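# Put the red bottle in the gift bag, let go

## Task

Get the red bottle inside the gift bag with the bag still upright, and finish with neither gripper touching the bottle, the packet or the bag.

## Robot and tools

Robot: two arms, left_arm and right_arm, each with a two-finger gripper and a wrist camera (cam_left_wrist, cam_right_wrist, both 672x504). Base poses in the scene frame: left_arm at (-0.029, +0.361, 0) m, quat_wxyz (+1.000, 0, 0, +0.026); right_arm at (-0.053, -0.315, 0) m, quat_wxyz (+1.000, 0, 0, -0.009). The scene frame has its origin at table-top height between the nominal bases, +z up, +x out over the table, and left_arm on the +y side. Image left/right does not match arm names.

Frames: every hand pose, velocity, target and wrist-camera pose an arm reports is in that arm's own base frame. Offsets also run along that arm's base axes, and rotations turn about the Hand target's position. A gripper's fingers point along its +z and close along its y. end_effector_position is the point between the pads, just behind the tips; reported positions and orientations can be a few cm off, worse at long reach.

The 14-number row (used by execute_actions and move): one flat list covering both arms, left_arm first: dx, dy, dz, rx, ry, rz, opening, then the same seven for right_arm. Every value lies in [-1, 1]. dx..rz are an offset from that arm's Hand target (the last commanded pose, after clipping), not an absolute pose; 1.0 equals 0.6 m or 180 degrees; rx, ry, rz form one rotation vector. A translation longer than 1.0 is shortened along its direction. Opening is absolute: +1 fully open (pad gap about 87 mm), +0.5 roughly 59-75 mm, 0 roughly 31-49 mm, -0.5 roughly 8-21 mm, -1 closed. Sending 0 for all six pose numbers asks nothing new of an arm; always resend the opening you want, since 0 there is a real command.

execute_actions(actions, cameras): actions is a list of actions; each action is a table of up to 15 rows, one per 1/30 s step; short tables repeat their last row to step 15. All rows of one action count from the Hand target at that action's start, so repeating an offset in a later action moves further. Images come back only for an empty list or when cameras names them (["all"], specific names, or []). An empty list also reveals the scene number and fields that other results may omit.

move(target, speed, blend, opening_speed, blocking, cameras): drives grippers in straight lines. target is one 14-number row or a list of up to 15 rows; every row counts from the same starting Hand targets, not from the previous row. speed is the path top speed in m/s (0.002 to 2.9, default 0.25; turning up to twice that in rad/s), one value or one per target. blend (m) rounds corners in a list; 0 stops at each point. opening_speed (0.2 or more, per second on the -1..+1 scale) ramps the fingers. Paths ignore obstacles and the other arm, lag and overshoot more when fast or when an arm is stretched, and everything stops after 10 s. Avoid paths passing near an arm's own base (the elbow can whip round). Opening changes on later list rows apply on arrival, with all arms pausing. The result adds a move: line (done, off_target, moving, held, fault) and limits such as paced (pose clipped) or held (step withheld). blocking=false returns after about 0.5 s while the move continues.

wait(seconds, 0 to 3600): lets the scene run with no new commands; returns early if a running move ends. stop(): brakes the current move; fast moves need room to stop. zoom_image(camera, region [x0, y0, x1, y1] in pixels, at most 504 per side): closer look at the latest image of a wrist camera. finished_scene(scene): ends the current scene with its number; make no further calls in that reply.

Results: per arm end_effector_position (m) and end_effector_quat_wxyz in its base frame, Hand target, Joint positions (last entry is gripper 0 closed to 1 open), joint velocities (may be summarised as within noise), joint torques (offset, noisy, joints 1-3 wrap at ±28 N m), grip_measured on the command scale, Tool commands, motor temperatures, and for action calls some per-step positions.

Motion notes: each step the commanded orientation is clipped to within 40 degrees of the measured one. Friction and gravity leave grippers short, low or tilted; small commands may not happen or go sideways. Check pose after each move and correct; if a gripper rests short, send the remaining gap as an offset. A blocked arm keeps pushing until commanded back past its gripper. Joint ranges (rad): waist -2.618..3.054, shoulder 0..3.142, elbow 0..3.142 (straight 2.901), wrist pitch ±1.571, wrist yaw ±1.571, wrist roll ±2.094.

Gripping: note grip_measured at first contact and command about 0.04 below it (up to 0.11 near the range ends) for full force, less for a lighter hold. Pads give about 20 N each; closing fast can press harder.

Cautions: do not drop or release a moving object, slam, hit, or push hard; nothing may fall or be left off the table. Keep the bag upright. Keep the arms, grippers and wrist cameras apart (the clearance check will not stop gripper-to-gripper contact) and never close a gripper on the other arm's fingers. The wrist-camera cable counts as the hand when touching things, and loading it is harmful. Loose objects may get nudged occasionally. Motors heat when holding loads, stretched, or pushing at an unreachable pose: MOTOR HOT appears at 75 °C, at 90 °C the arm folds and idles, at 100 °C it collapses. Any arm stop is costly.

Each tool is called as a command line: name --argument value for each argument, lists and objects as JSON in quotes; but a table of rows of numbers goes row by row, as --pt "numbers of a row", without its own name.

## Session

execute_actions --actions '[]'

Scene clock: 0.00 s.
left_arm: end_effector_position=(+0.3707, -0.0074, +0.0354) grip_measured=+1.000 end_effector_quat_wxyz=(+0.560, +0.000, +0.828, -0.026) | right_arm: end_effector_position=(+0.3752, -0.0479, +0.0542) grip_measured=+1.000 end_effector_quat_wxyz=(+0.584, +0.012, +0.809, -0.065)
Joint positions: left_arm=[0.006 1.557 0.326 0.851 0.049 -0.026 1] | right_arm=[-0.111 1.528 0.331 0.882 0.014 -0.09 1]
Joint velocities: within noise
Joint torques (N m): no reading
Motor temperatures (°C): left_arm=[29 33 34 29 26 28 29] | right_arm=[30 33 31 31 29 29 26]
Heat: left arm: 34 °C; right arm: 33 °C.
Hand target: left_arm +0.3754, -0.0073, +0.0433; +0.571, +0.001, +0.821, -0.026 | right_arm +0.3754, -0.0479, +0.0543; +0.582, +0.012, +0.810, -0.064
Tool commands: left_gripper/opening=+1.0 right_gripper/opening=+1.0
camera_calibration:
cam_left_wrist: T_world_to_cam=[[-0.01612, -0.99811, 0.05937, -0.00901], [-0.94822, -0.00358, -0.31759, 0.38547], [0.3172, -0.06141, -0.94637, 0.05571]] pos_world=[0.34769, -0.00419, 0.17567]
cam_right_wrist: T_world_to_cam=[[-0.06207, -0.99464, 0.08276, -0.02852], [-0.93705, 0.02952, -0.34795, 0.39037], [0.34364, -0.09915, -0.93385, 0.05821]] pos_world=[0.34403, -0.03412, 0.19255]

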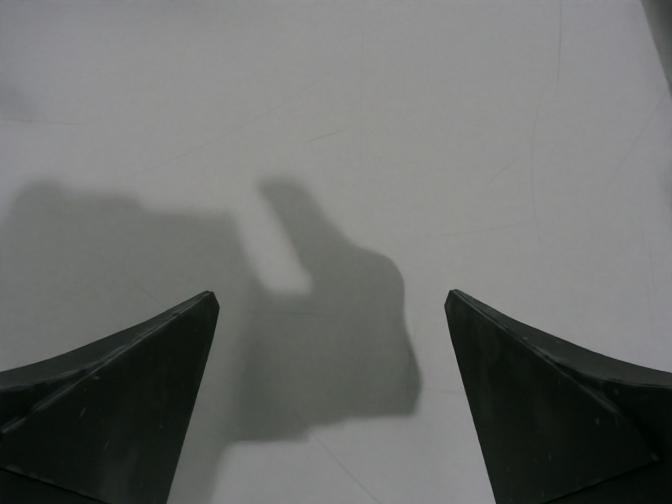

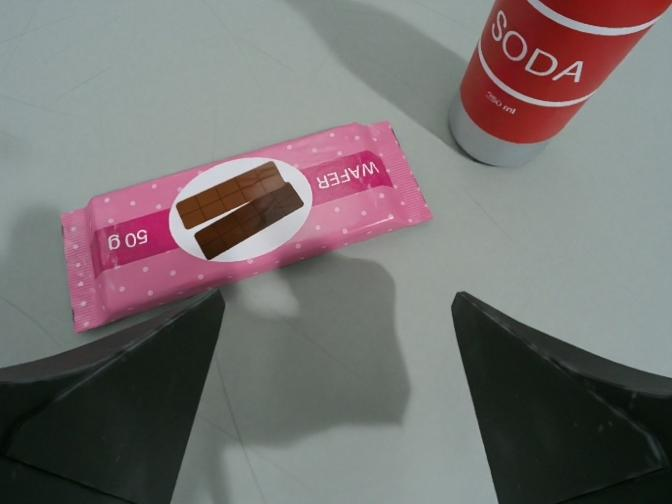

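move --target '[-0.29,0,0.43,0,0,-0.15,1,-0.29,0,0.42,0,0,0,1]' --speed 0.5 --cameras '["all"]'

Scene clock: 3.17 s.
left_arm: end_effector_position=(+0.1997, -0.0091, +0.2936) grip_measured=+1.000 end_effector_quat_wxyz=(+0.544, +0.178, +0.802, -0.170) | right_arm: end_effector_position=(+0.2028, -0.0487, +0.3017) grip_measured=+1.000 end_effector_quat_wxyz=(+0.583, +0.017, +0.810, -0.065)
Joint positions: left_arm=[0.764 0.851 1.205 -1.282 1.117 0.79 1] | right_arm=[-0.454 0.562 1.039 -0.811 -0.305 -0.193 1]
Joint torques (N m): left_arm=[-0.36 1.39 8.55 1.04 0.48 0.21] | right_arm=[-0.42 2.66 7.28 1.77 -0.26 -0.27]
Heat: left arm: 34 °C; right arm: 33 °C.
Hand target: left_arm +0.2015, -0.0073, +0.3013; +0.549, +0.192, +0.798, -0.158 | right_arm +0.2015, -0.0479, +0.3063; +0.582, +0.012, +0.810, -0.064
Off the commanded pose: left_arm 0.008 m, 2 deg | right_arm 0.005 m, 1 deg.
move: done
cam_left_wrist: T_world_to_cam=[[-0.45917, -0.88304, 0.09695, 0.04964], [-0.85054, 0.40551, -0.33488, 0.29462], [0.2564, -0.23623, -0.93726, 0.36199]] pos_world=[0.18056, 0.00987, 0.43313]
cam_right_wrist: T_world_to_cam=[[-0.06995, -0.99452, 0.07774, -0.05731], [-0.93711, 0.03879, -0.34688, 0.31516], [0.34197, -0.09711, -0.93468, 0.34918]] pos_world=[0.17192, -0.03531, 0.44015]

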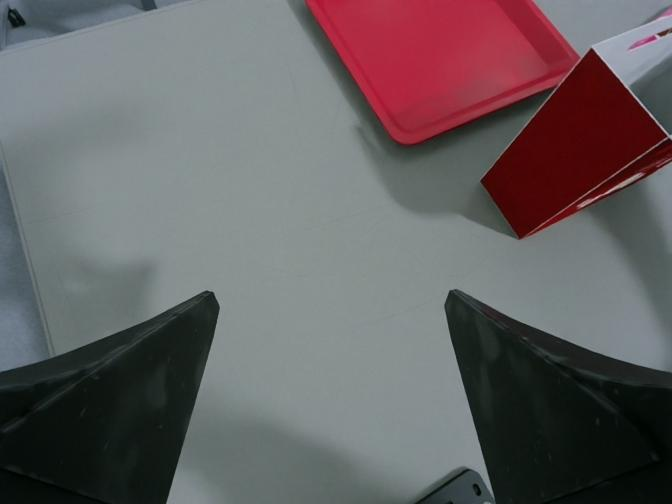

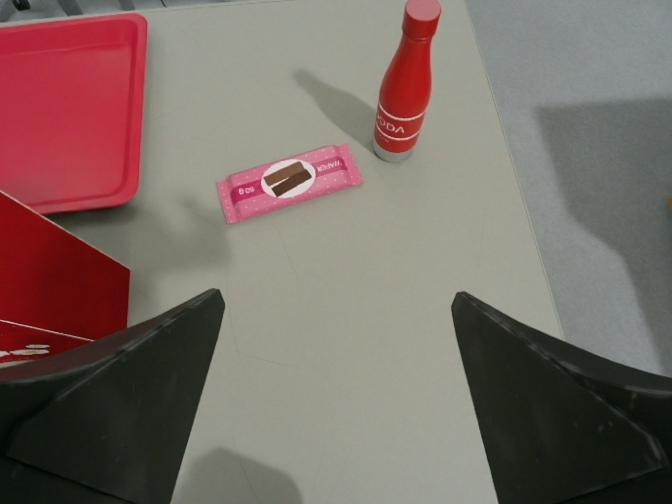

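move --target '[0,0,0,0,0,0,1,0.321,-0.135,-0.08,0.052,0.112,-0.074,1]' --speed 0.4 --cameras '["cam_right_wrist"]'

Scene clock: 6.17 s.
left_arm: end_effector_position=(+0.1997, -0.0092, +0.2935) grip_measured=+1.000 end_effector_quat_wxyz=(+0.543, +0.178, +0.802, -0.170) | right_arm: end_effector_position=(+0.3914, -0.1298, +0.2562) grip_measured=+1.000 end_effector_quat_wxyz=(+0.421, +0.137, +0.894, -0.066)
Joint positions: left_arm=[0.764 0.851 1.205 -1.282 1.117 0.791 1] | right_arm=[-0.324 1.511 1.554 -0.733 -0.013 -0.015 1]
Joint torques (N m): left_arm=[-0.23 1.44 8.44 1.01 0.52 0.27] | right_arm=[1.01 -5.67 8.36 1.53 0.1 0.02]
Heat: left arm: 34 °C; right arm: 33 °C.
Hand target: left_arm +0.2015, -0.0075, +0.3012; +0.549, +0.192, +0.798, -0.158 | right_arm +0.3940, -0.1288, +0.2583; +0.418, +0.141, +0.895, -0.066
Off the commanded pose: left_arm 0.008 m, 2 deg | right_arm 0.004 m, 1 deg.
move: done
cam_right_wrist: T_world_to_cam=[[-0.27309, -0.96186, -0.01569, -0.01366], [-0.96194, 0.27288, 0.01422, 0.42673], [-0.0094, 0.01897, -0.99978, 0.40364]] pos_world=[0.41055, -0.13724, 0.39727]

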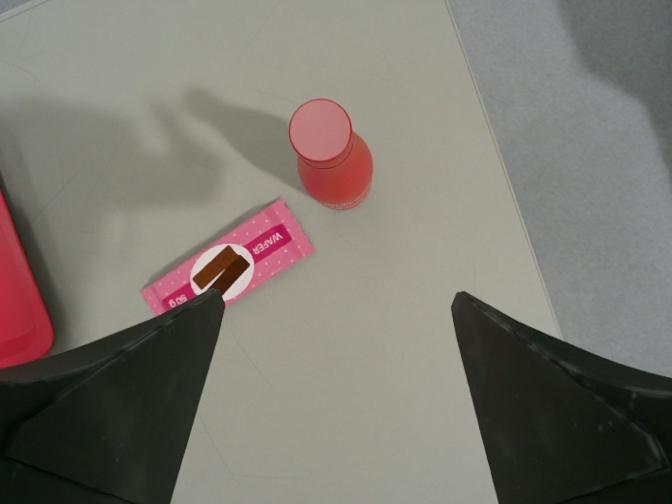

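move --pt "0 0 0 0 0 0 1 0.12 -0.023 -0.139 0 0 0 1" --pt "0 0 0 0 0 0 1 0.12 -0.023 -0.139 0 0 0 -0.6" --pt "0 0 0 0 0 0 1 0.11 -0.018 -0.02 0 0 0.01 -0.6" --pt "0 0 0 0 0 0 1 -0.057 0.115 0.278 0 0 0.1 -0.6" --pt "0 0 0 0 0 0 1 -0.115 0.415 0.287 0 0 0.3 -0.6" --blend '[0,0,0.03,0.06,0]' --speed '[0.2,0.2,0.25,0.35,0.35]' --opening_speed 1.5 --cameras '["cam_right_wrist"]'

Scene clock: 12.10 s.
left_arm: end_effector_position=(+0.1997, -0.0092, +0.2935) grip_measured=+1.000 end_effector_quat_wxyz=(+0.543, +0.178, +0.802, -0.170) | right_arm: end_effector_position=(+0.3224, +0.1161, +0.4179) grip_measured=-0.155 end_effector_quat_wxyz=(+0.428, -0.262, +0.855, +0.130)
Joint positions: left_arm=[0.764 0.851 1.205 -1.282 1.117 0.791 1] | right_arm=[0.225 1.775 2.693 -1.595 -0.29 -0.23 0.423]
Joint torques (N m): left_arm=[-0.35 1.31 8.44 1.05 0.49 0.22] | right_arm=[0.77 -5.98 5.61 1.99 -0.45 -0.18]
Heat: left arm: 35 °C; right arm: 34 °C.
Hand target: left_arm +0.2015, -0.0075, +0.3012; +0.549, +0.192, +0.798, -0.158 | right_arm +0.3250, +0.1202, +0.4306; +0.403, -0.281, +0.861, +0.131
Off the commanded pose: left_arm 0.008 m, 2 deg | right_arm 0.013 m, 4 deg.
joint read past its limit (right arm) — joint 4 (wrist pitch), lower limit.
joint sent to its limit (right arm) — joint 4 (wrist pitch), lower limit. The joint targets are off in orientation, not in position.
move: off_target (right_arm)
cam_right_wrist: T_world_to_cam=[[0.58304, -0.81231, -0.01494, -0.08704], [-0.81225, -0.58241, -0.03227, 0.36152], [0.01751, 0.03096, -0.99937, 0.54975]] pos_world=[0.33476, 0.12283, 0.55977]

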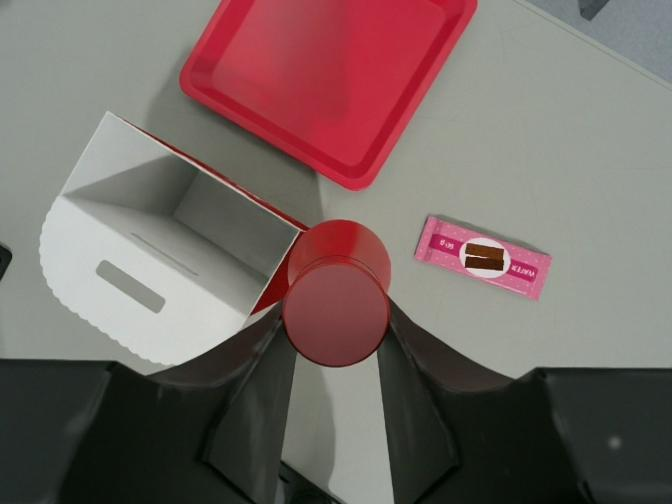

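move --pt "0 0 0 0 0 0 1 -0.052 0.17 -0.003 0 0 0.02 -0.6" --pt "0 0 0 0 0 0 1 -0.052 0.175 -0.167 0 0 0.02 -0.6" --pt "0 0 0 0 0 0 1 -0.052 0.175 -0.384 0.012 -0.014 0.02 -0.6" --blend '[0.01,0.03,0]' --speed '[0.25,0.15,0.18]' --cameras '["cam_right_wrist"]'

Scene clock: 15.70 s.
left_arm: end_effector_position=(+0.1997, -0.0092, +0.2935) grip_measured=+1.000 end_effector_quat_wxyz=(+0.543, +0.178, +0.802, -0.170) | right_arm: end_effector_position=(+0.2912, +0.2206, +0.1907) grip_measured=-0.169 end_effector_quat_wxyz=(+0.401, -0.309, +0.850, +0.145)
Joint positions: left_arm=[0.764 0.851 1.205 -1.282 1.117 0.791 1] | right_arm=[0.628 1.294 1.11 -0.508 -0.053 -0.044 0.415]
Joint torques (N m): left_arm=[-0.13 1.35 8.46 1.08 0.46 0.22] | right_arm=[0.66 -6.86 6.22 2.15 -0.02 -0.01]
Heat: left arm: 35 °C; right arm: 35 °C.
Hand target: left_arm +0.2015, -0.0075, +0.3012; +0.549, +0.192, +0.798, -0.158 | right_arm +0.2938, +0.2251, +0.2002; +0.422, -0.302, +0.841, +0.153
Off the commanded pose: left_arm 0.008 m, 2 deg | right_arm 0.011 m, 3 deg.
move: off_target (right_arm)
cam_right_wrist: T_world_to_cam=[[0.66311, -0.74829, -0.0185, -0.02413], [-0.74818, -0.66335, 0.01346, 0.38021], [-0.02235, 0.00491, -0.99974, 0.33732]] pos_world=[0.308, 0.2325, 0.33167]

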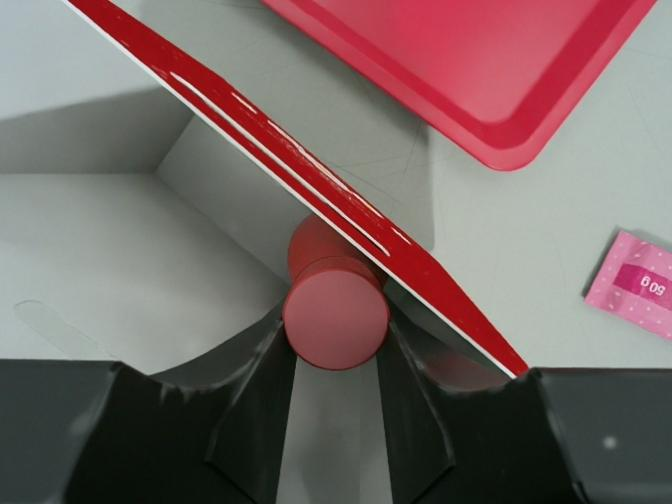

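move --target '[0,0,0,0,0,0,1,0,0,0.05,0,0,0,-0.6]' --speed 0.12 --cameras '["cam_right_wrist"]'

Scene clock: 18.03 s.
left_arm: end_effector_position=(+0.1997, -0.0092, +0.2935) grip_measured=+1.000 end_effector_quat_wxyz=(+0.543, +0.178, +0.802, -0.170) | right_arm: end_effector_position=(+0.2847, +0.2158, +0.2037) grip_measured=-0.168 end_effector_quat_wxyz=(+0.386, -0.311, +0.857, +0.141)
Joint positions: left_arm=[0.764 0.851 1.205 -1.282 1.117 0.791 1] | right_arm=[0.628 1.294 1.183 -0.614 -0.053 -0.044 0.416]
Joint torques (N m): left_arm=[-0.32 1.39 8.36 1 0.5 0.25] | right_arm=[0.92 -6.15 9.84 2 -0.02 -0.01]
Heat: left arm: 35 °C; right arm: 35 °C.
Hand target: left_arm +0.2015, -0.0075, +0.3012; +0.549, +0.192, +0.798, -0.158 | right_arm +0.2938, +0.2251, +0.2301; +0.422, -0.303, +0.841, +0.153
Off the commanded pose: left_arm 0.008 m, 2 deg | right_arm 0.029 m, 5 deg.
move: off_target (right_arm)
cam_right_wrist: T_world_to_cam=[[0.66237, -0.74887, -0.02147, -0.02229], [-0.74759, -0.66256, 0.04609, 0.36497], [-0.04874, -0.01448, -0.99871, 0.36174]] pos_world=[0.30525, 0.23036, 0.34397]

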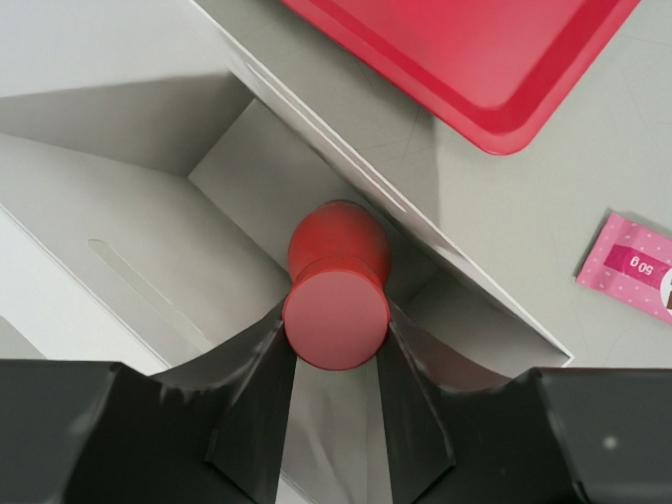

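move --pt "0 0 0 0 0 0 1 0.0 0.01 0.03 0 0 0 -0.6" --pt "0 0 0 0 0 0 1 0.0 0.013 0.03 0 0 -0.2 -0.6" --speed 0.2 --blend '[0.005,0]' --cameras '["cam_right_wrist"]'

Scene clock: 24.13 s.
left_arm: end_effector_position=(+0.1997, -0.0092, +0.2935) grip_measured=+1.000 end_effector_quat_wxyz=(+0.543, +0.178, +0.802, -0.170) | right_arm: end_effector_position=(+0.2844, +0.2270, +0.2277) grip_measured=-0.168 end_effector_quat_wxyz=(+0.420, -0.048, +0.906, +0.005)
Joint positions: left_arm=[0.764 0.851 1.205 -1.282 1.117 0.791 1] | right_arm=[0.895 1.465 1.445 -0.88 0.597 0.575 0.416]
Joint torques (N m): left_arm=[-0.27 1.4 8.53 1.02 0.49 0.21] | right_arm=[1.07 -6.45 9.54 1.55 0.79 0.07]
Heat: left arm: 36 °C; right arm: 35 °C.
Hand target: left_arm +0.2015, -0.0075, +0.3012; +0.549, +0.192, +0.798, -0.158 | right_arm +0.2938, +0.2329, +0.2482; +0.449, -0.028, +0.893, +0.015
Off the commanded pose: left_arm 0.008 m, 2 deg | right_arm 0.023 m, 5 deg.
move: off_target (right_arm)
cam_right_wrist: T_world_to_cam=[[0.11949, -0.99275, 0.01274, 0.18885], [-0.99245, -0.11907, 0.02936, 0.32115], [-0.02763, -0.01615, -0.99949, 0.38051]] pos_world=[0.30667, 0.23186, 0.36848]

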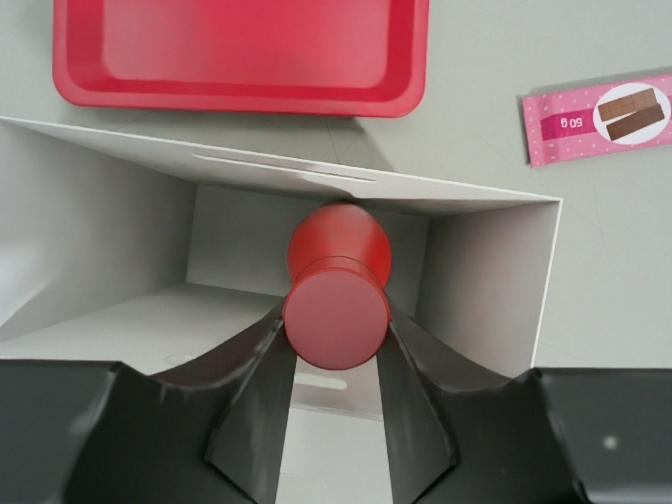

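move --pt "0 0 0 0 0 0 1 0.002 0.003 0.0 0 0.05 0 -0.6" --pt "0 0 0 0 0 0 1 0.002 0.003 -0.095 0 0.05 0 -0.6" --speed 0.12 --blend '[0.005,0]' --cameras '["cam_right_wrist"]'

Scene clock: 27.13 s.
left_arm: end_effector_position=(+0.1997, -0.0092, +0.2935) grip_measured=+1.000 end_effector_quat_wxyz=(+0.543, +0.178, +0.802, -0.170) | right_arm: end_effector_position=(+0.2916, +0.2332, +0.1810) grip_measured=-0.170 end_effector_quat_wxyz=(+0.360, -0.040, +0.932, +0.000)
Joint positions: left_arm=[0.764 0.851 1.205 -1.282 1.117 0.791 1] | right_arm=[0.847 1.565 1.42 -0.865 0.506 0.613 0.415]
Joint torques (N m): left_arm=[-0.35 1.35 8.54 1.05 0.48 0.16] | right_arm=[-0.2 -9.98 5.53 1.55 0.3 -0.06]
Motor temperatures (°C): left_arm=[29 33 36 31 26 28 29] | right_arm=[30 35 36 35 29 29 27]
Heat: left arm: 36 °C; right arm: 36 °C.
Hand target: left_arm +0.2015, -0.0075, +0.3012; +0.549, +0.192, +0.798, -0.158 | right_arm +0.2950, +0.2347, +0.1911; +0.377, -0.027, +0.925, +0.017
Off the commanded pose: left_arm 0.008 m, 2 deg | right_arm 0.011 m, 3 deg.
move: off_target (right_arm)
cam_right_wrist: T_world_to_cam=[[0.09901, -0.99506, 0.00658, 0.20231], [-0.98267, -0.09673, 0.15813, 0.29907], [-0.15671, -0.02212, -0.9874, 0.37091]] pos_world=[0.33198, 0.23845, 0.31761]

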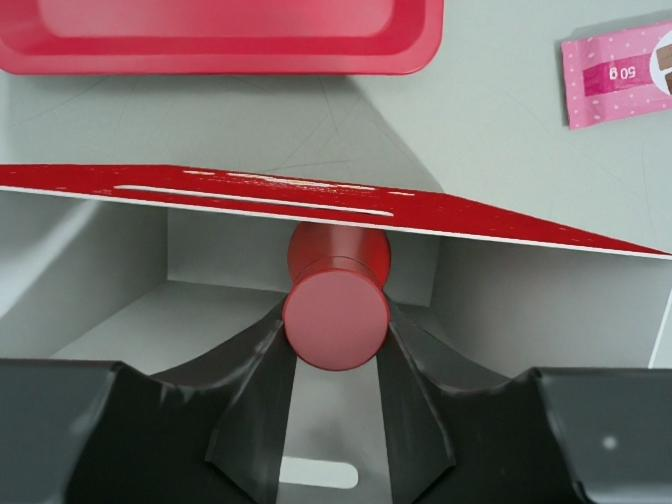

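move --pt "0 0 0 0 0 0 1 0 0 -0.005 0 0 0 -0.6" --pt "0 0 0 0 0 0 1 0 0 -0.005 0 0 0 0.0" --speed 0.05 --opening_speed 0.5 --cameras '["cam_right_wrist"]'

Scene clock: 29.57 s.
left_arm: end_effector_position=(+0.1997, -0.0092, +0.2935) grip_measured=+1.000 end_effector_quat_wxyz=(+0.543, +0.178, +0.802, -0.170) | right_arm: end_effector_position=(+0.2955, +0.2369, +0.1859) grip_measured=+0.000 end_effector_quat_wxyz=(+0.374, -0.034, +0.927, +0.012)
Joint positions: left_arm=[0.764 0.851 1.205 -1.282 1.117 0.791 1] | right_arm=[0.847 1.552 1.41 -0.828 0.508 0.613 0.5]
Joint torques (N m): left_arm=[-0.25 1.26 8.39 1.03 0.48 0.21] | right_arm=[-0.12 -8.85 5.29 1.32 0.23 -0.06]
Heat: left arm: 36 °C; right arm: 36 °C.
Hand target: left_arm +0.2015, -0.0075, +0.3012; +0.549, +0.192, +0.798, -0.158 | right_arm +0.2951, +0.2347, +0.1881; +0.377, -0.027, +0.925, +0.017
Off the commanded pose: left_arm 0.008 m, 2 deg | right_arm 0.003 m, 1 deg.
move: done; target 2's new opening was sent with right_arm's hand 0.008 m and 3 deg from that target
cam_right_wrist: T_world_to_cam=[[0.0977, -0.99503, -0.01906, 0.21077], [-0.98684, -0.09934, 0.1276, 0.30993], [-0.12886, 0.00634, -0.99164, 0.36225]] pos_world=[0.33194, 0.23821, 0.32369]

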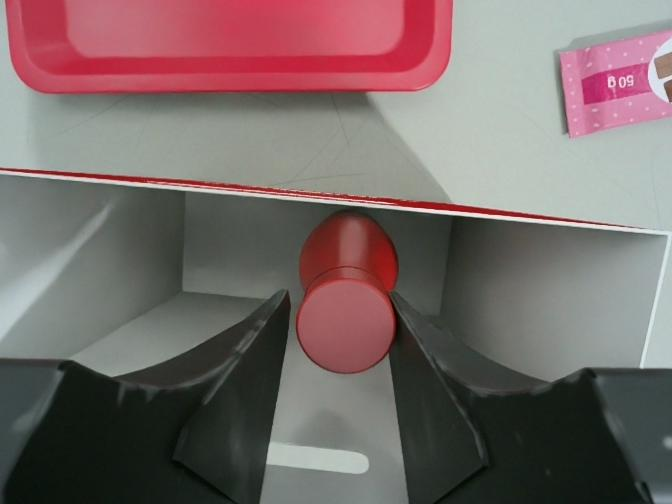

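move --pt "0 0 0 0 0 0 1 -0.025 -0.007 0.04 0 0 0 0.05" --pt "0 0 0 0 0 0 1 -0.2 -0.02 0.24 0 0 0 0.05" --pt "0 0 0 0 0 0 1 -0.25 -0.2 0.27 0 0 0 0.05" --blend '[0.005,0.03,0]' --speed '[0.08,0.2,0.3]' --cameras '["cam_right_wrist"]'

Scene clock: 32.60 s.
left_arm: end_effector_position=(+0.1997, -0.0092, +0.2935) grip_measured=+1.000 end_effector_quat_wxyz=(+0.543, +0.178, +0.802, -0.170) | right_arm: end_effector_position=(+0.1477, +0.1155, +0.3557) grip_measured=+0.050 end_effector_quat_wxyz=(+0.417, -0.043, +0.902, +0.106)
Joint positions: left_arm=[0.764 0.851 1.205 -1.282 1.117 0.791 1] | right_arm=[1.038 1.073 1.798 -1.558 0.553 0.725 0.525]
Joint torques (N m): left_arm=[-0.46 1.35 8.42 1.05 0.46 0.2] | right_arm=[-0.51 -0.31 3.1 1.25 0.17 -0.26]
Heat: left arm: 36 °C; right arm: 36 °C.
Hand target: left_arm +0.2015, -0.0075, +0.3012; +0.549, +0.192, +0.798, -0.158 | right_arm +0.1450, +0.1146, +0.3500; +0.377, -0.027, +0.925, +0.017
Off the commanded pose: left_arm 0.008 m, 2 deg | right_arm 0.006 m, 12 deg.
joint sent to its limit (right arm) — joint 4 (wrist pitch), lower limit. The joint targets are off in orientation, not in position.
move: off_target (right_arm)
cam_right_wrist: T_world_to_cam=[[0.19253, -0.96583, -0.17354, 0.14514], [-0.9803, -0.19726, 0.01031, 0.18245], [-0.04419, 0.16814, -0.98477, 0.47872]] pos_world=[0.17206, 0.09568, 0.49474]

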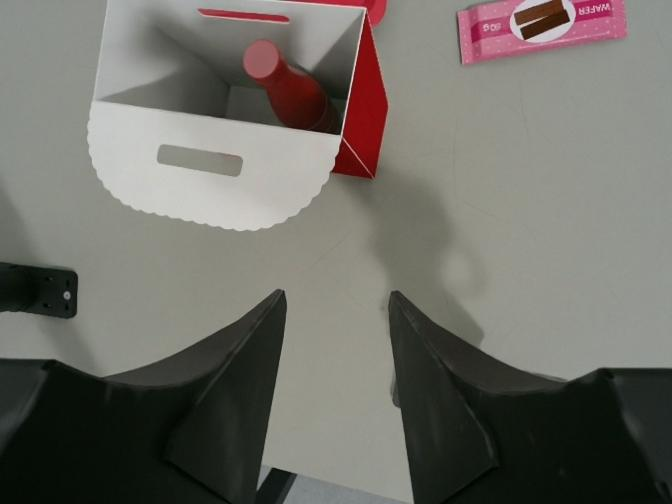

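finished_scene --scene 2

The scene is finished: the task was done.


## Next scene

The same job, from a new start.

execute_actions --actions '[]'

Scene clock: 0.00 s.
left_arm: end_effector_position=(+0.3005, +0.0348, +0.1328) grip_measured=+1.000 end_effector_quat_wxyz=(+0.478, +0.063, +0.869, +0.111) | right_arm: end_effector_position=(+0.3486, +0.0515, +0.1576) grip_measured=+1.000 end_effector_quat_wxyz=(+0.561, -0.014, +0.809, +0.174)
Joint positions: left_arm=[0.014 0.923 0.573 -0.199 -0.121 0.226 1] | right_arm=[-0.038 1.072 0.548 0.189 -0.338 0.169 1]
Joint velocities: within noise
Joint torques (N m): no reading
Motor temperatures (°C): left_arm=[28 31 31 27 26 28 28] | right_arm=[30 30 29 30 29 29 26]
Heat: left arm: 31 °C; right arm: 30 °C.
Hand target: left_arm +0.3034, +0.0349, +0.1395; +0.486, +0.062, +0.864, +0.112 | right_arm +0.3486, +0.0515, +0.1588; +0.560, -0.013, +0.810, +0.174
Tool commands: left_gripper/opening=+1.0 right_gripper/opening=+1.0
camera_calibration:
cam_left_wrist: T_world_to_cam=[[0.0134, -0.97093, -0.23899, 0.056], [-0.99016, 0.02041, -0.13844, 0.33788], [0.13929, 0.23849, -0.9611, 0.21766]] pos_world=[0.30348, -0.00443, 0.26936]
cam_right_wrist: T_world_to_cam=[[0.24894, -0.92893, -0.27406, 0.00463], [-0.92972, -0.14991, -0.33638, 0.40338], [0.27139, 0.33854, -0.90097, 0.17129]] pos_world=[0.32739, 0.00678, 0.29128]

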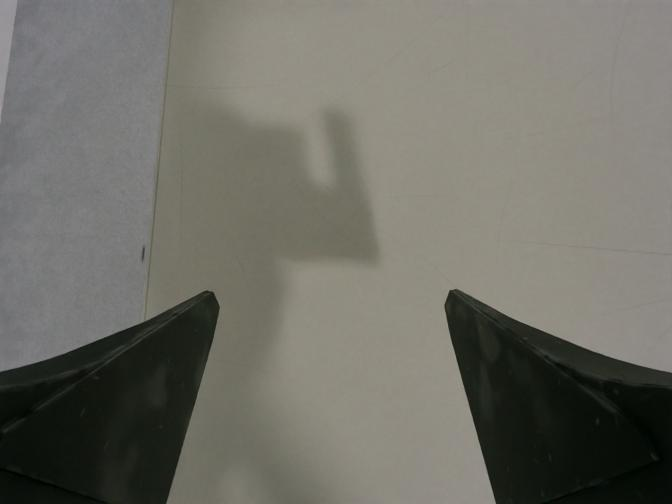

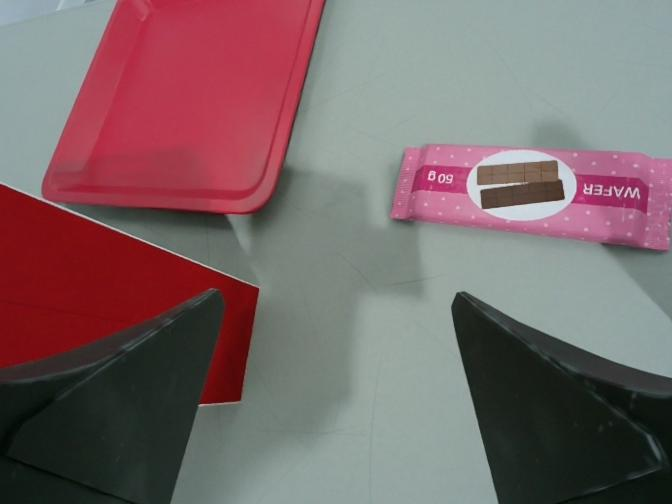

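move --target '[0,0,0,0,0,0,1,-0.25,-0.08,0.26,0,0,-0.14,1]' --speed 0.5 --cameras '["cam_right_wrist"]'

Scene clock: 2.63 s.
left_arm: end_effector_position=(+0.3005, +0.0348, +0.1328) grip_measured=+1.000 end_effector_quat_wxyz=(+0.478, +0.063, +0.869, +0.111) | right_arm: end_effector_position=(+0.2000, +0.0037, +0.3110) grip_measured=+1.000 end_effector_quat_wxyz=(+0.586, +0.159, +0.793, +0.048)
Joint positions: left_arm=[0.014 0.923 0.573 -0.199 -0.121 0.226 1] | right_arm=[0.222 0.551 1.08 -0.86 0.321 0.387 1]
Joint torques (N m): left_arm=[-0.03 -1.88 8.66 1.71 0 0.01] | right_arm=[0.77 3.03 7.01 1.73 0.21 -0.02]
Heat: left arm: 31 °C; right arm: 31 °C.
Hand target: left_arm +0.3034, +0.0349, +0.1396; +0.486, +0.062, +0.864, +0.112 | right_arm +0.1986, +0.0035, +0.3149; +0.585, +0.164, +0.793, +0.048
Off the commanded pose: left_arm 0.007 m, 1 deg | right_arm 0.004 m, 1 deg.
move: done
cam_right_wrist: T_world_to_cam=[[-0.16257, -0.94932, -0.26899, 0.12007], [-0.90625, 0.25148, -0.33981, 0.30462], [0.39024, 0.18853, -0.90121, 0.34284]] pos_world=[0.16179, -0.02726, 0.44478]

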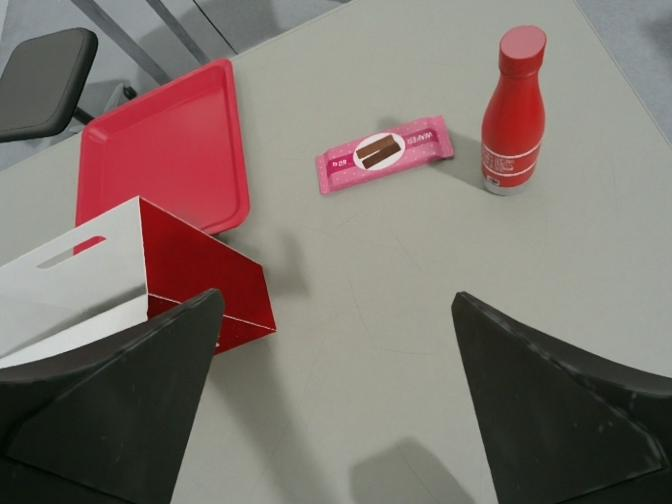

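move --target '[0,0,0,0,0,0,1,0.213,-0.2025,-0.098,-0.038,0.173,-0.021,1]' --speed 0.4 --cameras '["cam_right_wrist"]'

Scene clock: 5.33 s.
left_arm: end_effector_position=(+0.3005, +0.0348, +0.1328) grip_measured=+1.000 end_effector_quat_wxyz=(+0.478, +0.063, +0.869, +0.111) | right_arm: end_effector_position=(+0.3260, -0.1172, +0.2522) grip_measured=+1.000 end_effector_quat_wxyz=(+0.361, +0.166, +0.915, -0.066)
Joint positions: left_arm=[0.014 0.923 0.573 -0.199 -0.121 0.226 1] | right_arm=[-0.339 1.383 1.507 -0.943 0.015 0.013 1]
Joint torques (N m): left_arm=[0.1 -1.89 8.68 1.69 -0.01 0.03] | right_arm=[-0.32 -4.67 8.31 1.4 -0.13 -0.27]
Heat: left arm: 32 °C; right arm: 31 °C.
Hand target: left_arm +0.3034, +0.0349, +0.1396; +0.486, +0.062, +0.864, +0.112 | right_arm +0.3264, -0.1179, +0.2561; +0.360, +0.162, +0.917, -0.064
Off the commanded pose: left_arm 0.007 m, 1 deg | right_arm 0.004 m, 1 deg.
move: done
cam_right_wrist: T_world_to_cam=[[-0.32685, -0.94485, -0.02057, 0.00138], [-0.93654, 0.32091, 0.14108, 0.32586], [-0.1267, 0.06538, -0.98978, 0.43993]] pos_world=[0.36137, -0.13203, 0.38949]

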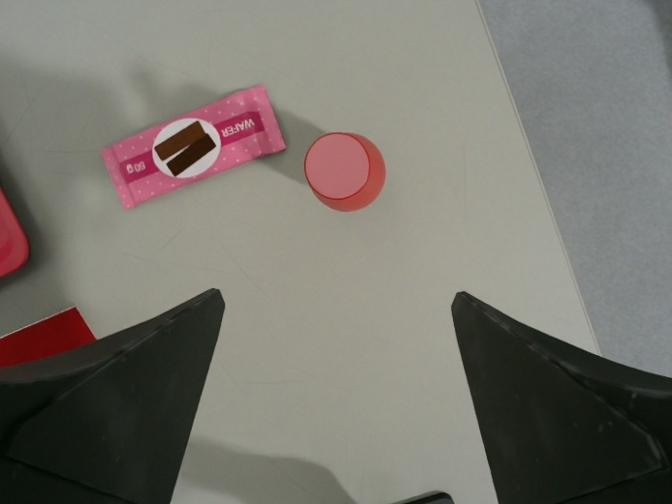

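move --pt "0 0 0 0 0 0 1 0.083 -0.028 -0.115 0 0 0 1" --pt "0 0 0 0 0 0 1 0.083 -0.028 -0.115 0 0 0 -0.6" --pt "0 0 0 0 0 0 1 0.081 -0.027 0.01 0 0 0.01 -0.6" --pt "0 0 0 0 0 0 1 0.039 0.113 0.3 0 0 0.1 -0.6" --pt "0 0 0 0 0 0 1 -0.027 0.363 0.3 0 0 0.28 -0.6" --blend '[0,0,0.03,0.06,0]' --speed '[0.2,0.2,0.25,0.35,0.35]' --opening_speed 1.5 --cameras '["cam_right_wrist"]'

Scene clock: 10.67 s.
left_arm: end_effector_position=(+0.3005, +0.0348, +0.1328) grip_measured=+1.000 end_effector_quat_wxyz=(+0.478, +0.063, +0.869, +0.111) | right_arm: end_effector_position=(+0.3140, +0.0975, +0.4236) grip_measured=-0.126 end_effector_quat_wxyz=(+0.437, -0.219, +0.867, +0.098)
Joint positions: left_arm=[0.014 0.923 0.573 -0.199 -0.121 0.226 1] | right_arm=[0.216 1.723 2.661 -1.595 -0.202 -0.18 0.437]
Joint torques (N m): left_arm=[0.05 -2.06 8.83 1.7 0.05 0.01] | right_arm=[0.66 -7.82 3.55 2 -0.27 -0.23]
Heat: left arm: 33 °C; right arm: 32 °C.
Hand target: left_arm +0.3034, +0.0349, +0.1396; +0.486, +0.062, +0.864, +0.112 | right_arm +0.3103, +0.0998, +0.4360; +0.353, -0.244, +0.898, +0.096
Off the commanded pose: left_arm 0.007 m, 1 deg | right_arm 0.013 m, 11 deg.
joint read past its limit (right arm) — joint 4 (wrist pitch), lower limit.
joint sent to its limit (right arm) — joint 4 (wrist pitch), lower limit. The joint targets are off in orientation, not in position.
move: off_target (right_arm)
cam_right_wrist: T_world_to_cam=[[0.49146, -0.8709, 0.00301, -0.07028], [-0.87037, -0.49127, -0.03345, 0.35383], [0.03061, 0.01382, -0.99944, 0.55374]] pos_world=[0.32555, 0.10497, 0.56548]

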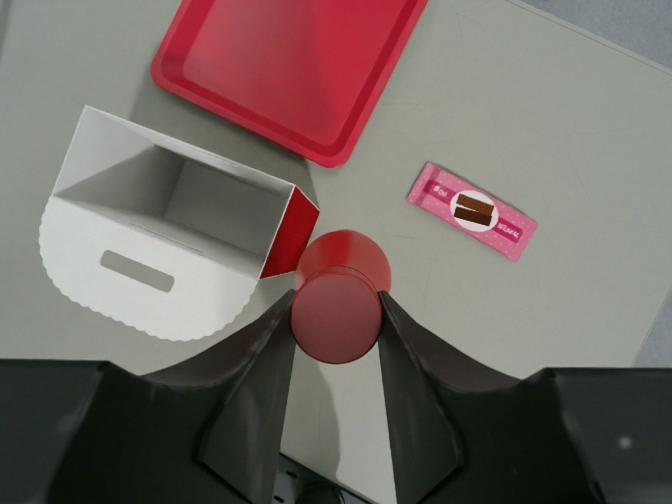

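move --pt "0 0 0 0 0 0 1 0.003 0.22 0.027 0 0 0 -0.6" --pt "0 0 0 0 0 0 1 -0.007 0.217 -0.018 0 0 0 -0.6" --pt "0 0 0 0 0 0 1 0.003 0.225 -0.177 0 0 0 -0.6" --pt "0 0 0 0 0 0 1 0.015 0.228 -0.38 0.011 -0.019 0 -0.6" --blend '[0.01,0,0.02,0]' --speed '[0.25,0.2,0.15,0.18]' --cameras '["cam_right_wrist"]'

Scene clock: 15.60 s.
left_arm: end_effector_position=(+0.3005, +0.0348, +0.1328) grip_measured=+1.000 end_effector_quat_wxyz=(+0.478, +0.063, +0.869, +0.111) | right_arm: end_effector_position=(+0.3144, +0.2345, +0.1947) grip_measured=-0.129 end_effector_quat_wxyz=(+0.356, -0.248, +0.896, +0.094)
Joint positions: left_arm=[0.014 0.923 0.573 -0.199 -0.121 0.226 1] | right_arm=[0.676 1.503 1.375 -0.694 0.1 0.096 0.435]
Joint torques (N m): left_arm=[-0.13 -2.04 8.73 1.66 0.02 0.07] | right_arm=[0.12 -9.89 5.94 2.07 0.07 -0.06]
Heat: left arm: 34 °C; right arm: 33 °C.
Hand target: left_arm +0.3034, +0.0349, +0.1396; +0.486, +0.062, +0.864, +0.112 | right_arm +0.3192, +0.2367, +0.2081; +0.384, -0.240, +0.885, +0.104
Off the commanded pose: left_arm 0.007 m, 1 deg | right_arm 0.014 m, 4 deg.
elbow stopped short (right arm): the move would have taken joint 3 (elbow) straighter than the controller allows.
move: off_target (right_arm)
cam_right_wrist: T_world_to_cam=[[0.53327, -0.84582, -0.01465, 0.03394], [-0.83661, -0.52987, 0.13898, 0.37879], [-0.12532, -0.06186, -0.99019, 0.38795]] pos_world=[0.34742, 0.25341, 0.33199]

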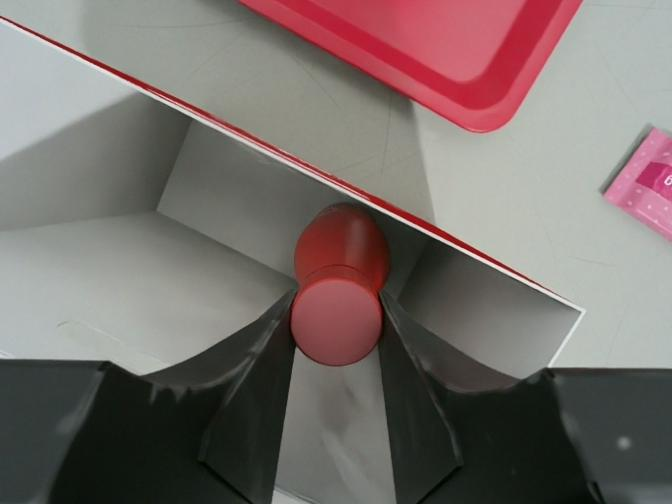

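move --pt "0 0 0 0 0 0 1 0 0 -0.007 0 0 0 -0.6" --pt "0 0 0 0 0 0 1 0 0 -0.009 0 0 0 0.0" --speed 0.05 --opening_speed 0.5 --cameras '["cam_right_wrist"]'

Scene clock: 18.23 s.
left_arm: end_effector_position=(+0.3005, +0.0348, +0.1328) grip_measured=+1.000 end_effector_quat_wxyz=(+0.478, +0.063, +0.869, +0.111) | right_arm: end_effector_position=(+0.3206, +0.2390, +0.1998) grip_measured=+0.000 end_effector_quat_wxyz=(+0.378, -0.244, +0.887, +0.103)
Joint positions: left_arm=[0.014 0.923 0.573 -0.199 -0.121 0.226 1] | right_arm=[0.676 1.492 1.356 -0.636 0.103 0.096 0.5]
Joint torques (N m): left_arm=[-0.14 -1.91 8.85 1.69 0 0.03] | right_arm=[0.23 -9.2 5.75 1.63 0.07 -0.16]
Heat: left arm: 34 °C; right arm: 33 °C.
Hand target: left_arm +0.3034, +0.0349, +0.1396; +0.486, +0.062, +0.864, +0.112 | right_arm +0.3192, +0.2367, +0.2025; +0.384, -0.241, +0.885, +0.104
Off the commanded pose: left_arm 0.007 m, 1 deg | right_arm 0.004 m, 1 deg.
move: done
cam_right_wrist: T_world_to_cam=[[0.53259, -0.84616, -0.01875, 0.03552], [-0.84205, -0.53198, 0.08912, 0.39782], [-0.08539, -0.03168, -0.99584, 0.37533]] pos_world=[0.34811, 0.25358, 0.33898]

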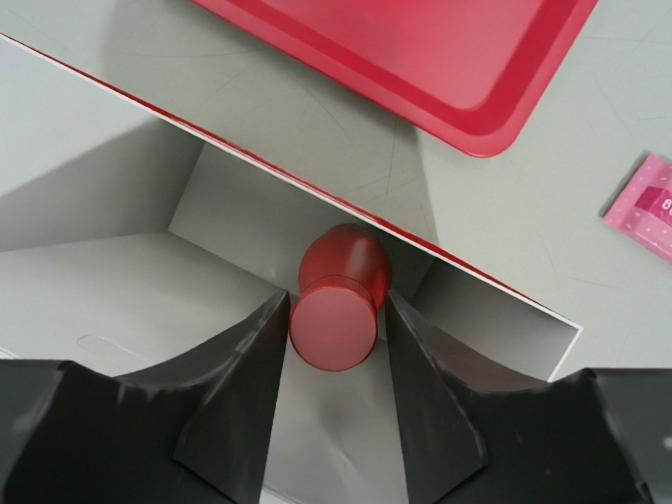

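move --pt "0 0 0 0 0 0 1 -0.03 -0.019 0.046 0 0 0 0.1" --pt "0 0 0 0 0 0 1 -0.18 -0.12 0.24 0 0 0 0.1" --pt "0 0 0 0 0 0 1 -0.25 -0.25 0.26 0 0 0 0.1" --blend '[0.005,0.03,0]' --speed '[0.08,0.2,0.3]' --cameras '["cam_right_wrist"]'

Scene clock: 21.20 s.
left_arm: end_effector_position=(+0.3005, +0.0348, +0.1328) grip_measured=+1.000 end_effector_quat_wxyz=(+0.478, +0.063, +0.869, +0.111) | right_arm: end_effector_position=(+0.1725, +0.0881, +0.3572) grip_measured=+0.100 end_effector_quat_wxyz=(+0.387, -0.237, +0.885, +0.103)
Joint positions: left_arm=[0.014 0.923 0.573 -0.199 -0.121 0.226 1] | right_arm=[0.421 1.093 1.832 -1.488 -0.073 -0.07 0.55]
Joint torques (N m): left_arm=[-0.02 -1.91 8.58 1.7 0 0.01] | right_arm=[-0.61 -0.58 5.63 1.48 -0.19 -0.29]
Motor temperatures (°C): left_arm=[28 31 35 32 26 28 28] | right_arm=[30 32 31 33 29 29 26]
Heat: left arm: 35 °C; right arm: 33 °C.
Hand target: left_arm +0.3034, +0.0349, +0.1396; +0.486, +0.062, +0.864, +0.112 | right_arm +0.1692, +0.0867, +0.3585; +0.384, -0.240, +0.886, +0.104
Off the commanded pose: left_arm 0.007 m, 1 deg | right_arm 0.004 m, 1 deg.
move: done
cam_right_wrist: T_world_to_cam=[[0.52192, -0.85279, -0.01874, -0.0079], [-0.85018, -0.52186, 0.06962, 0.18627], [-0.06915, -0.0204, -0.9974, 0.51132]] pos_world=[0.19784, 0.1009, 0.49688]

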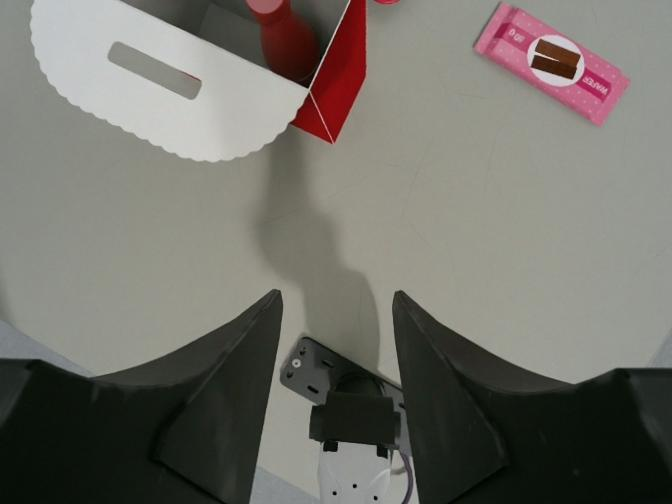

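finished_scene --scene 3

The scene is finished: the task was done.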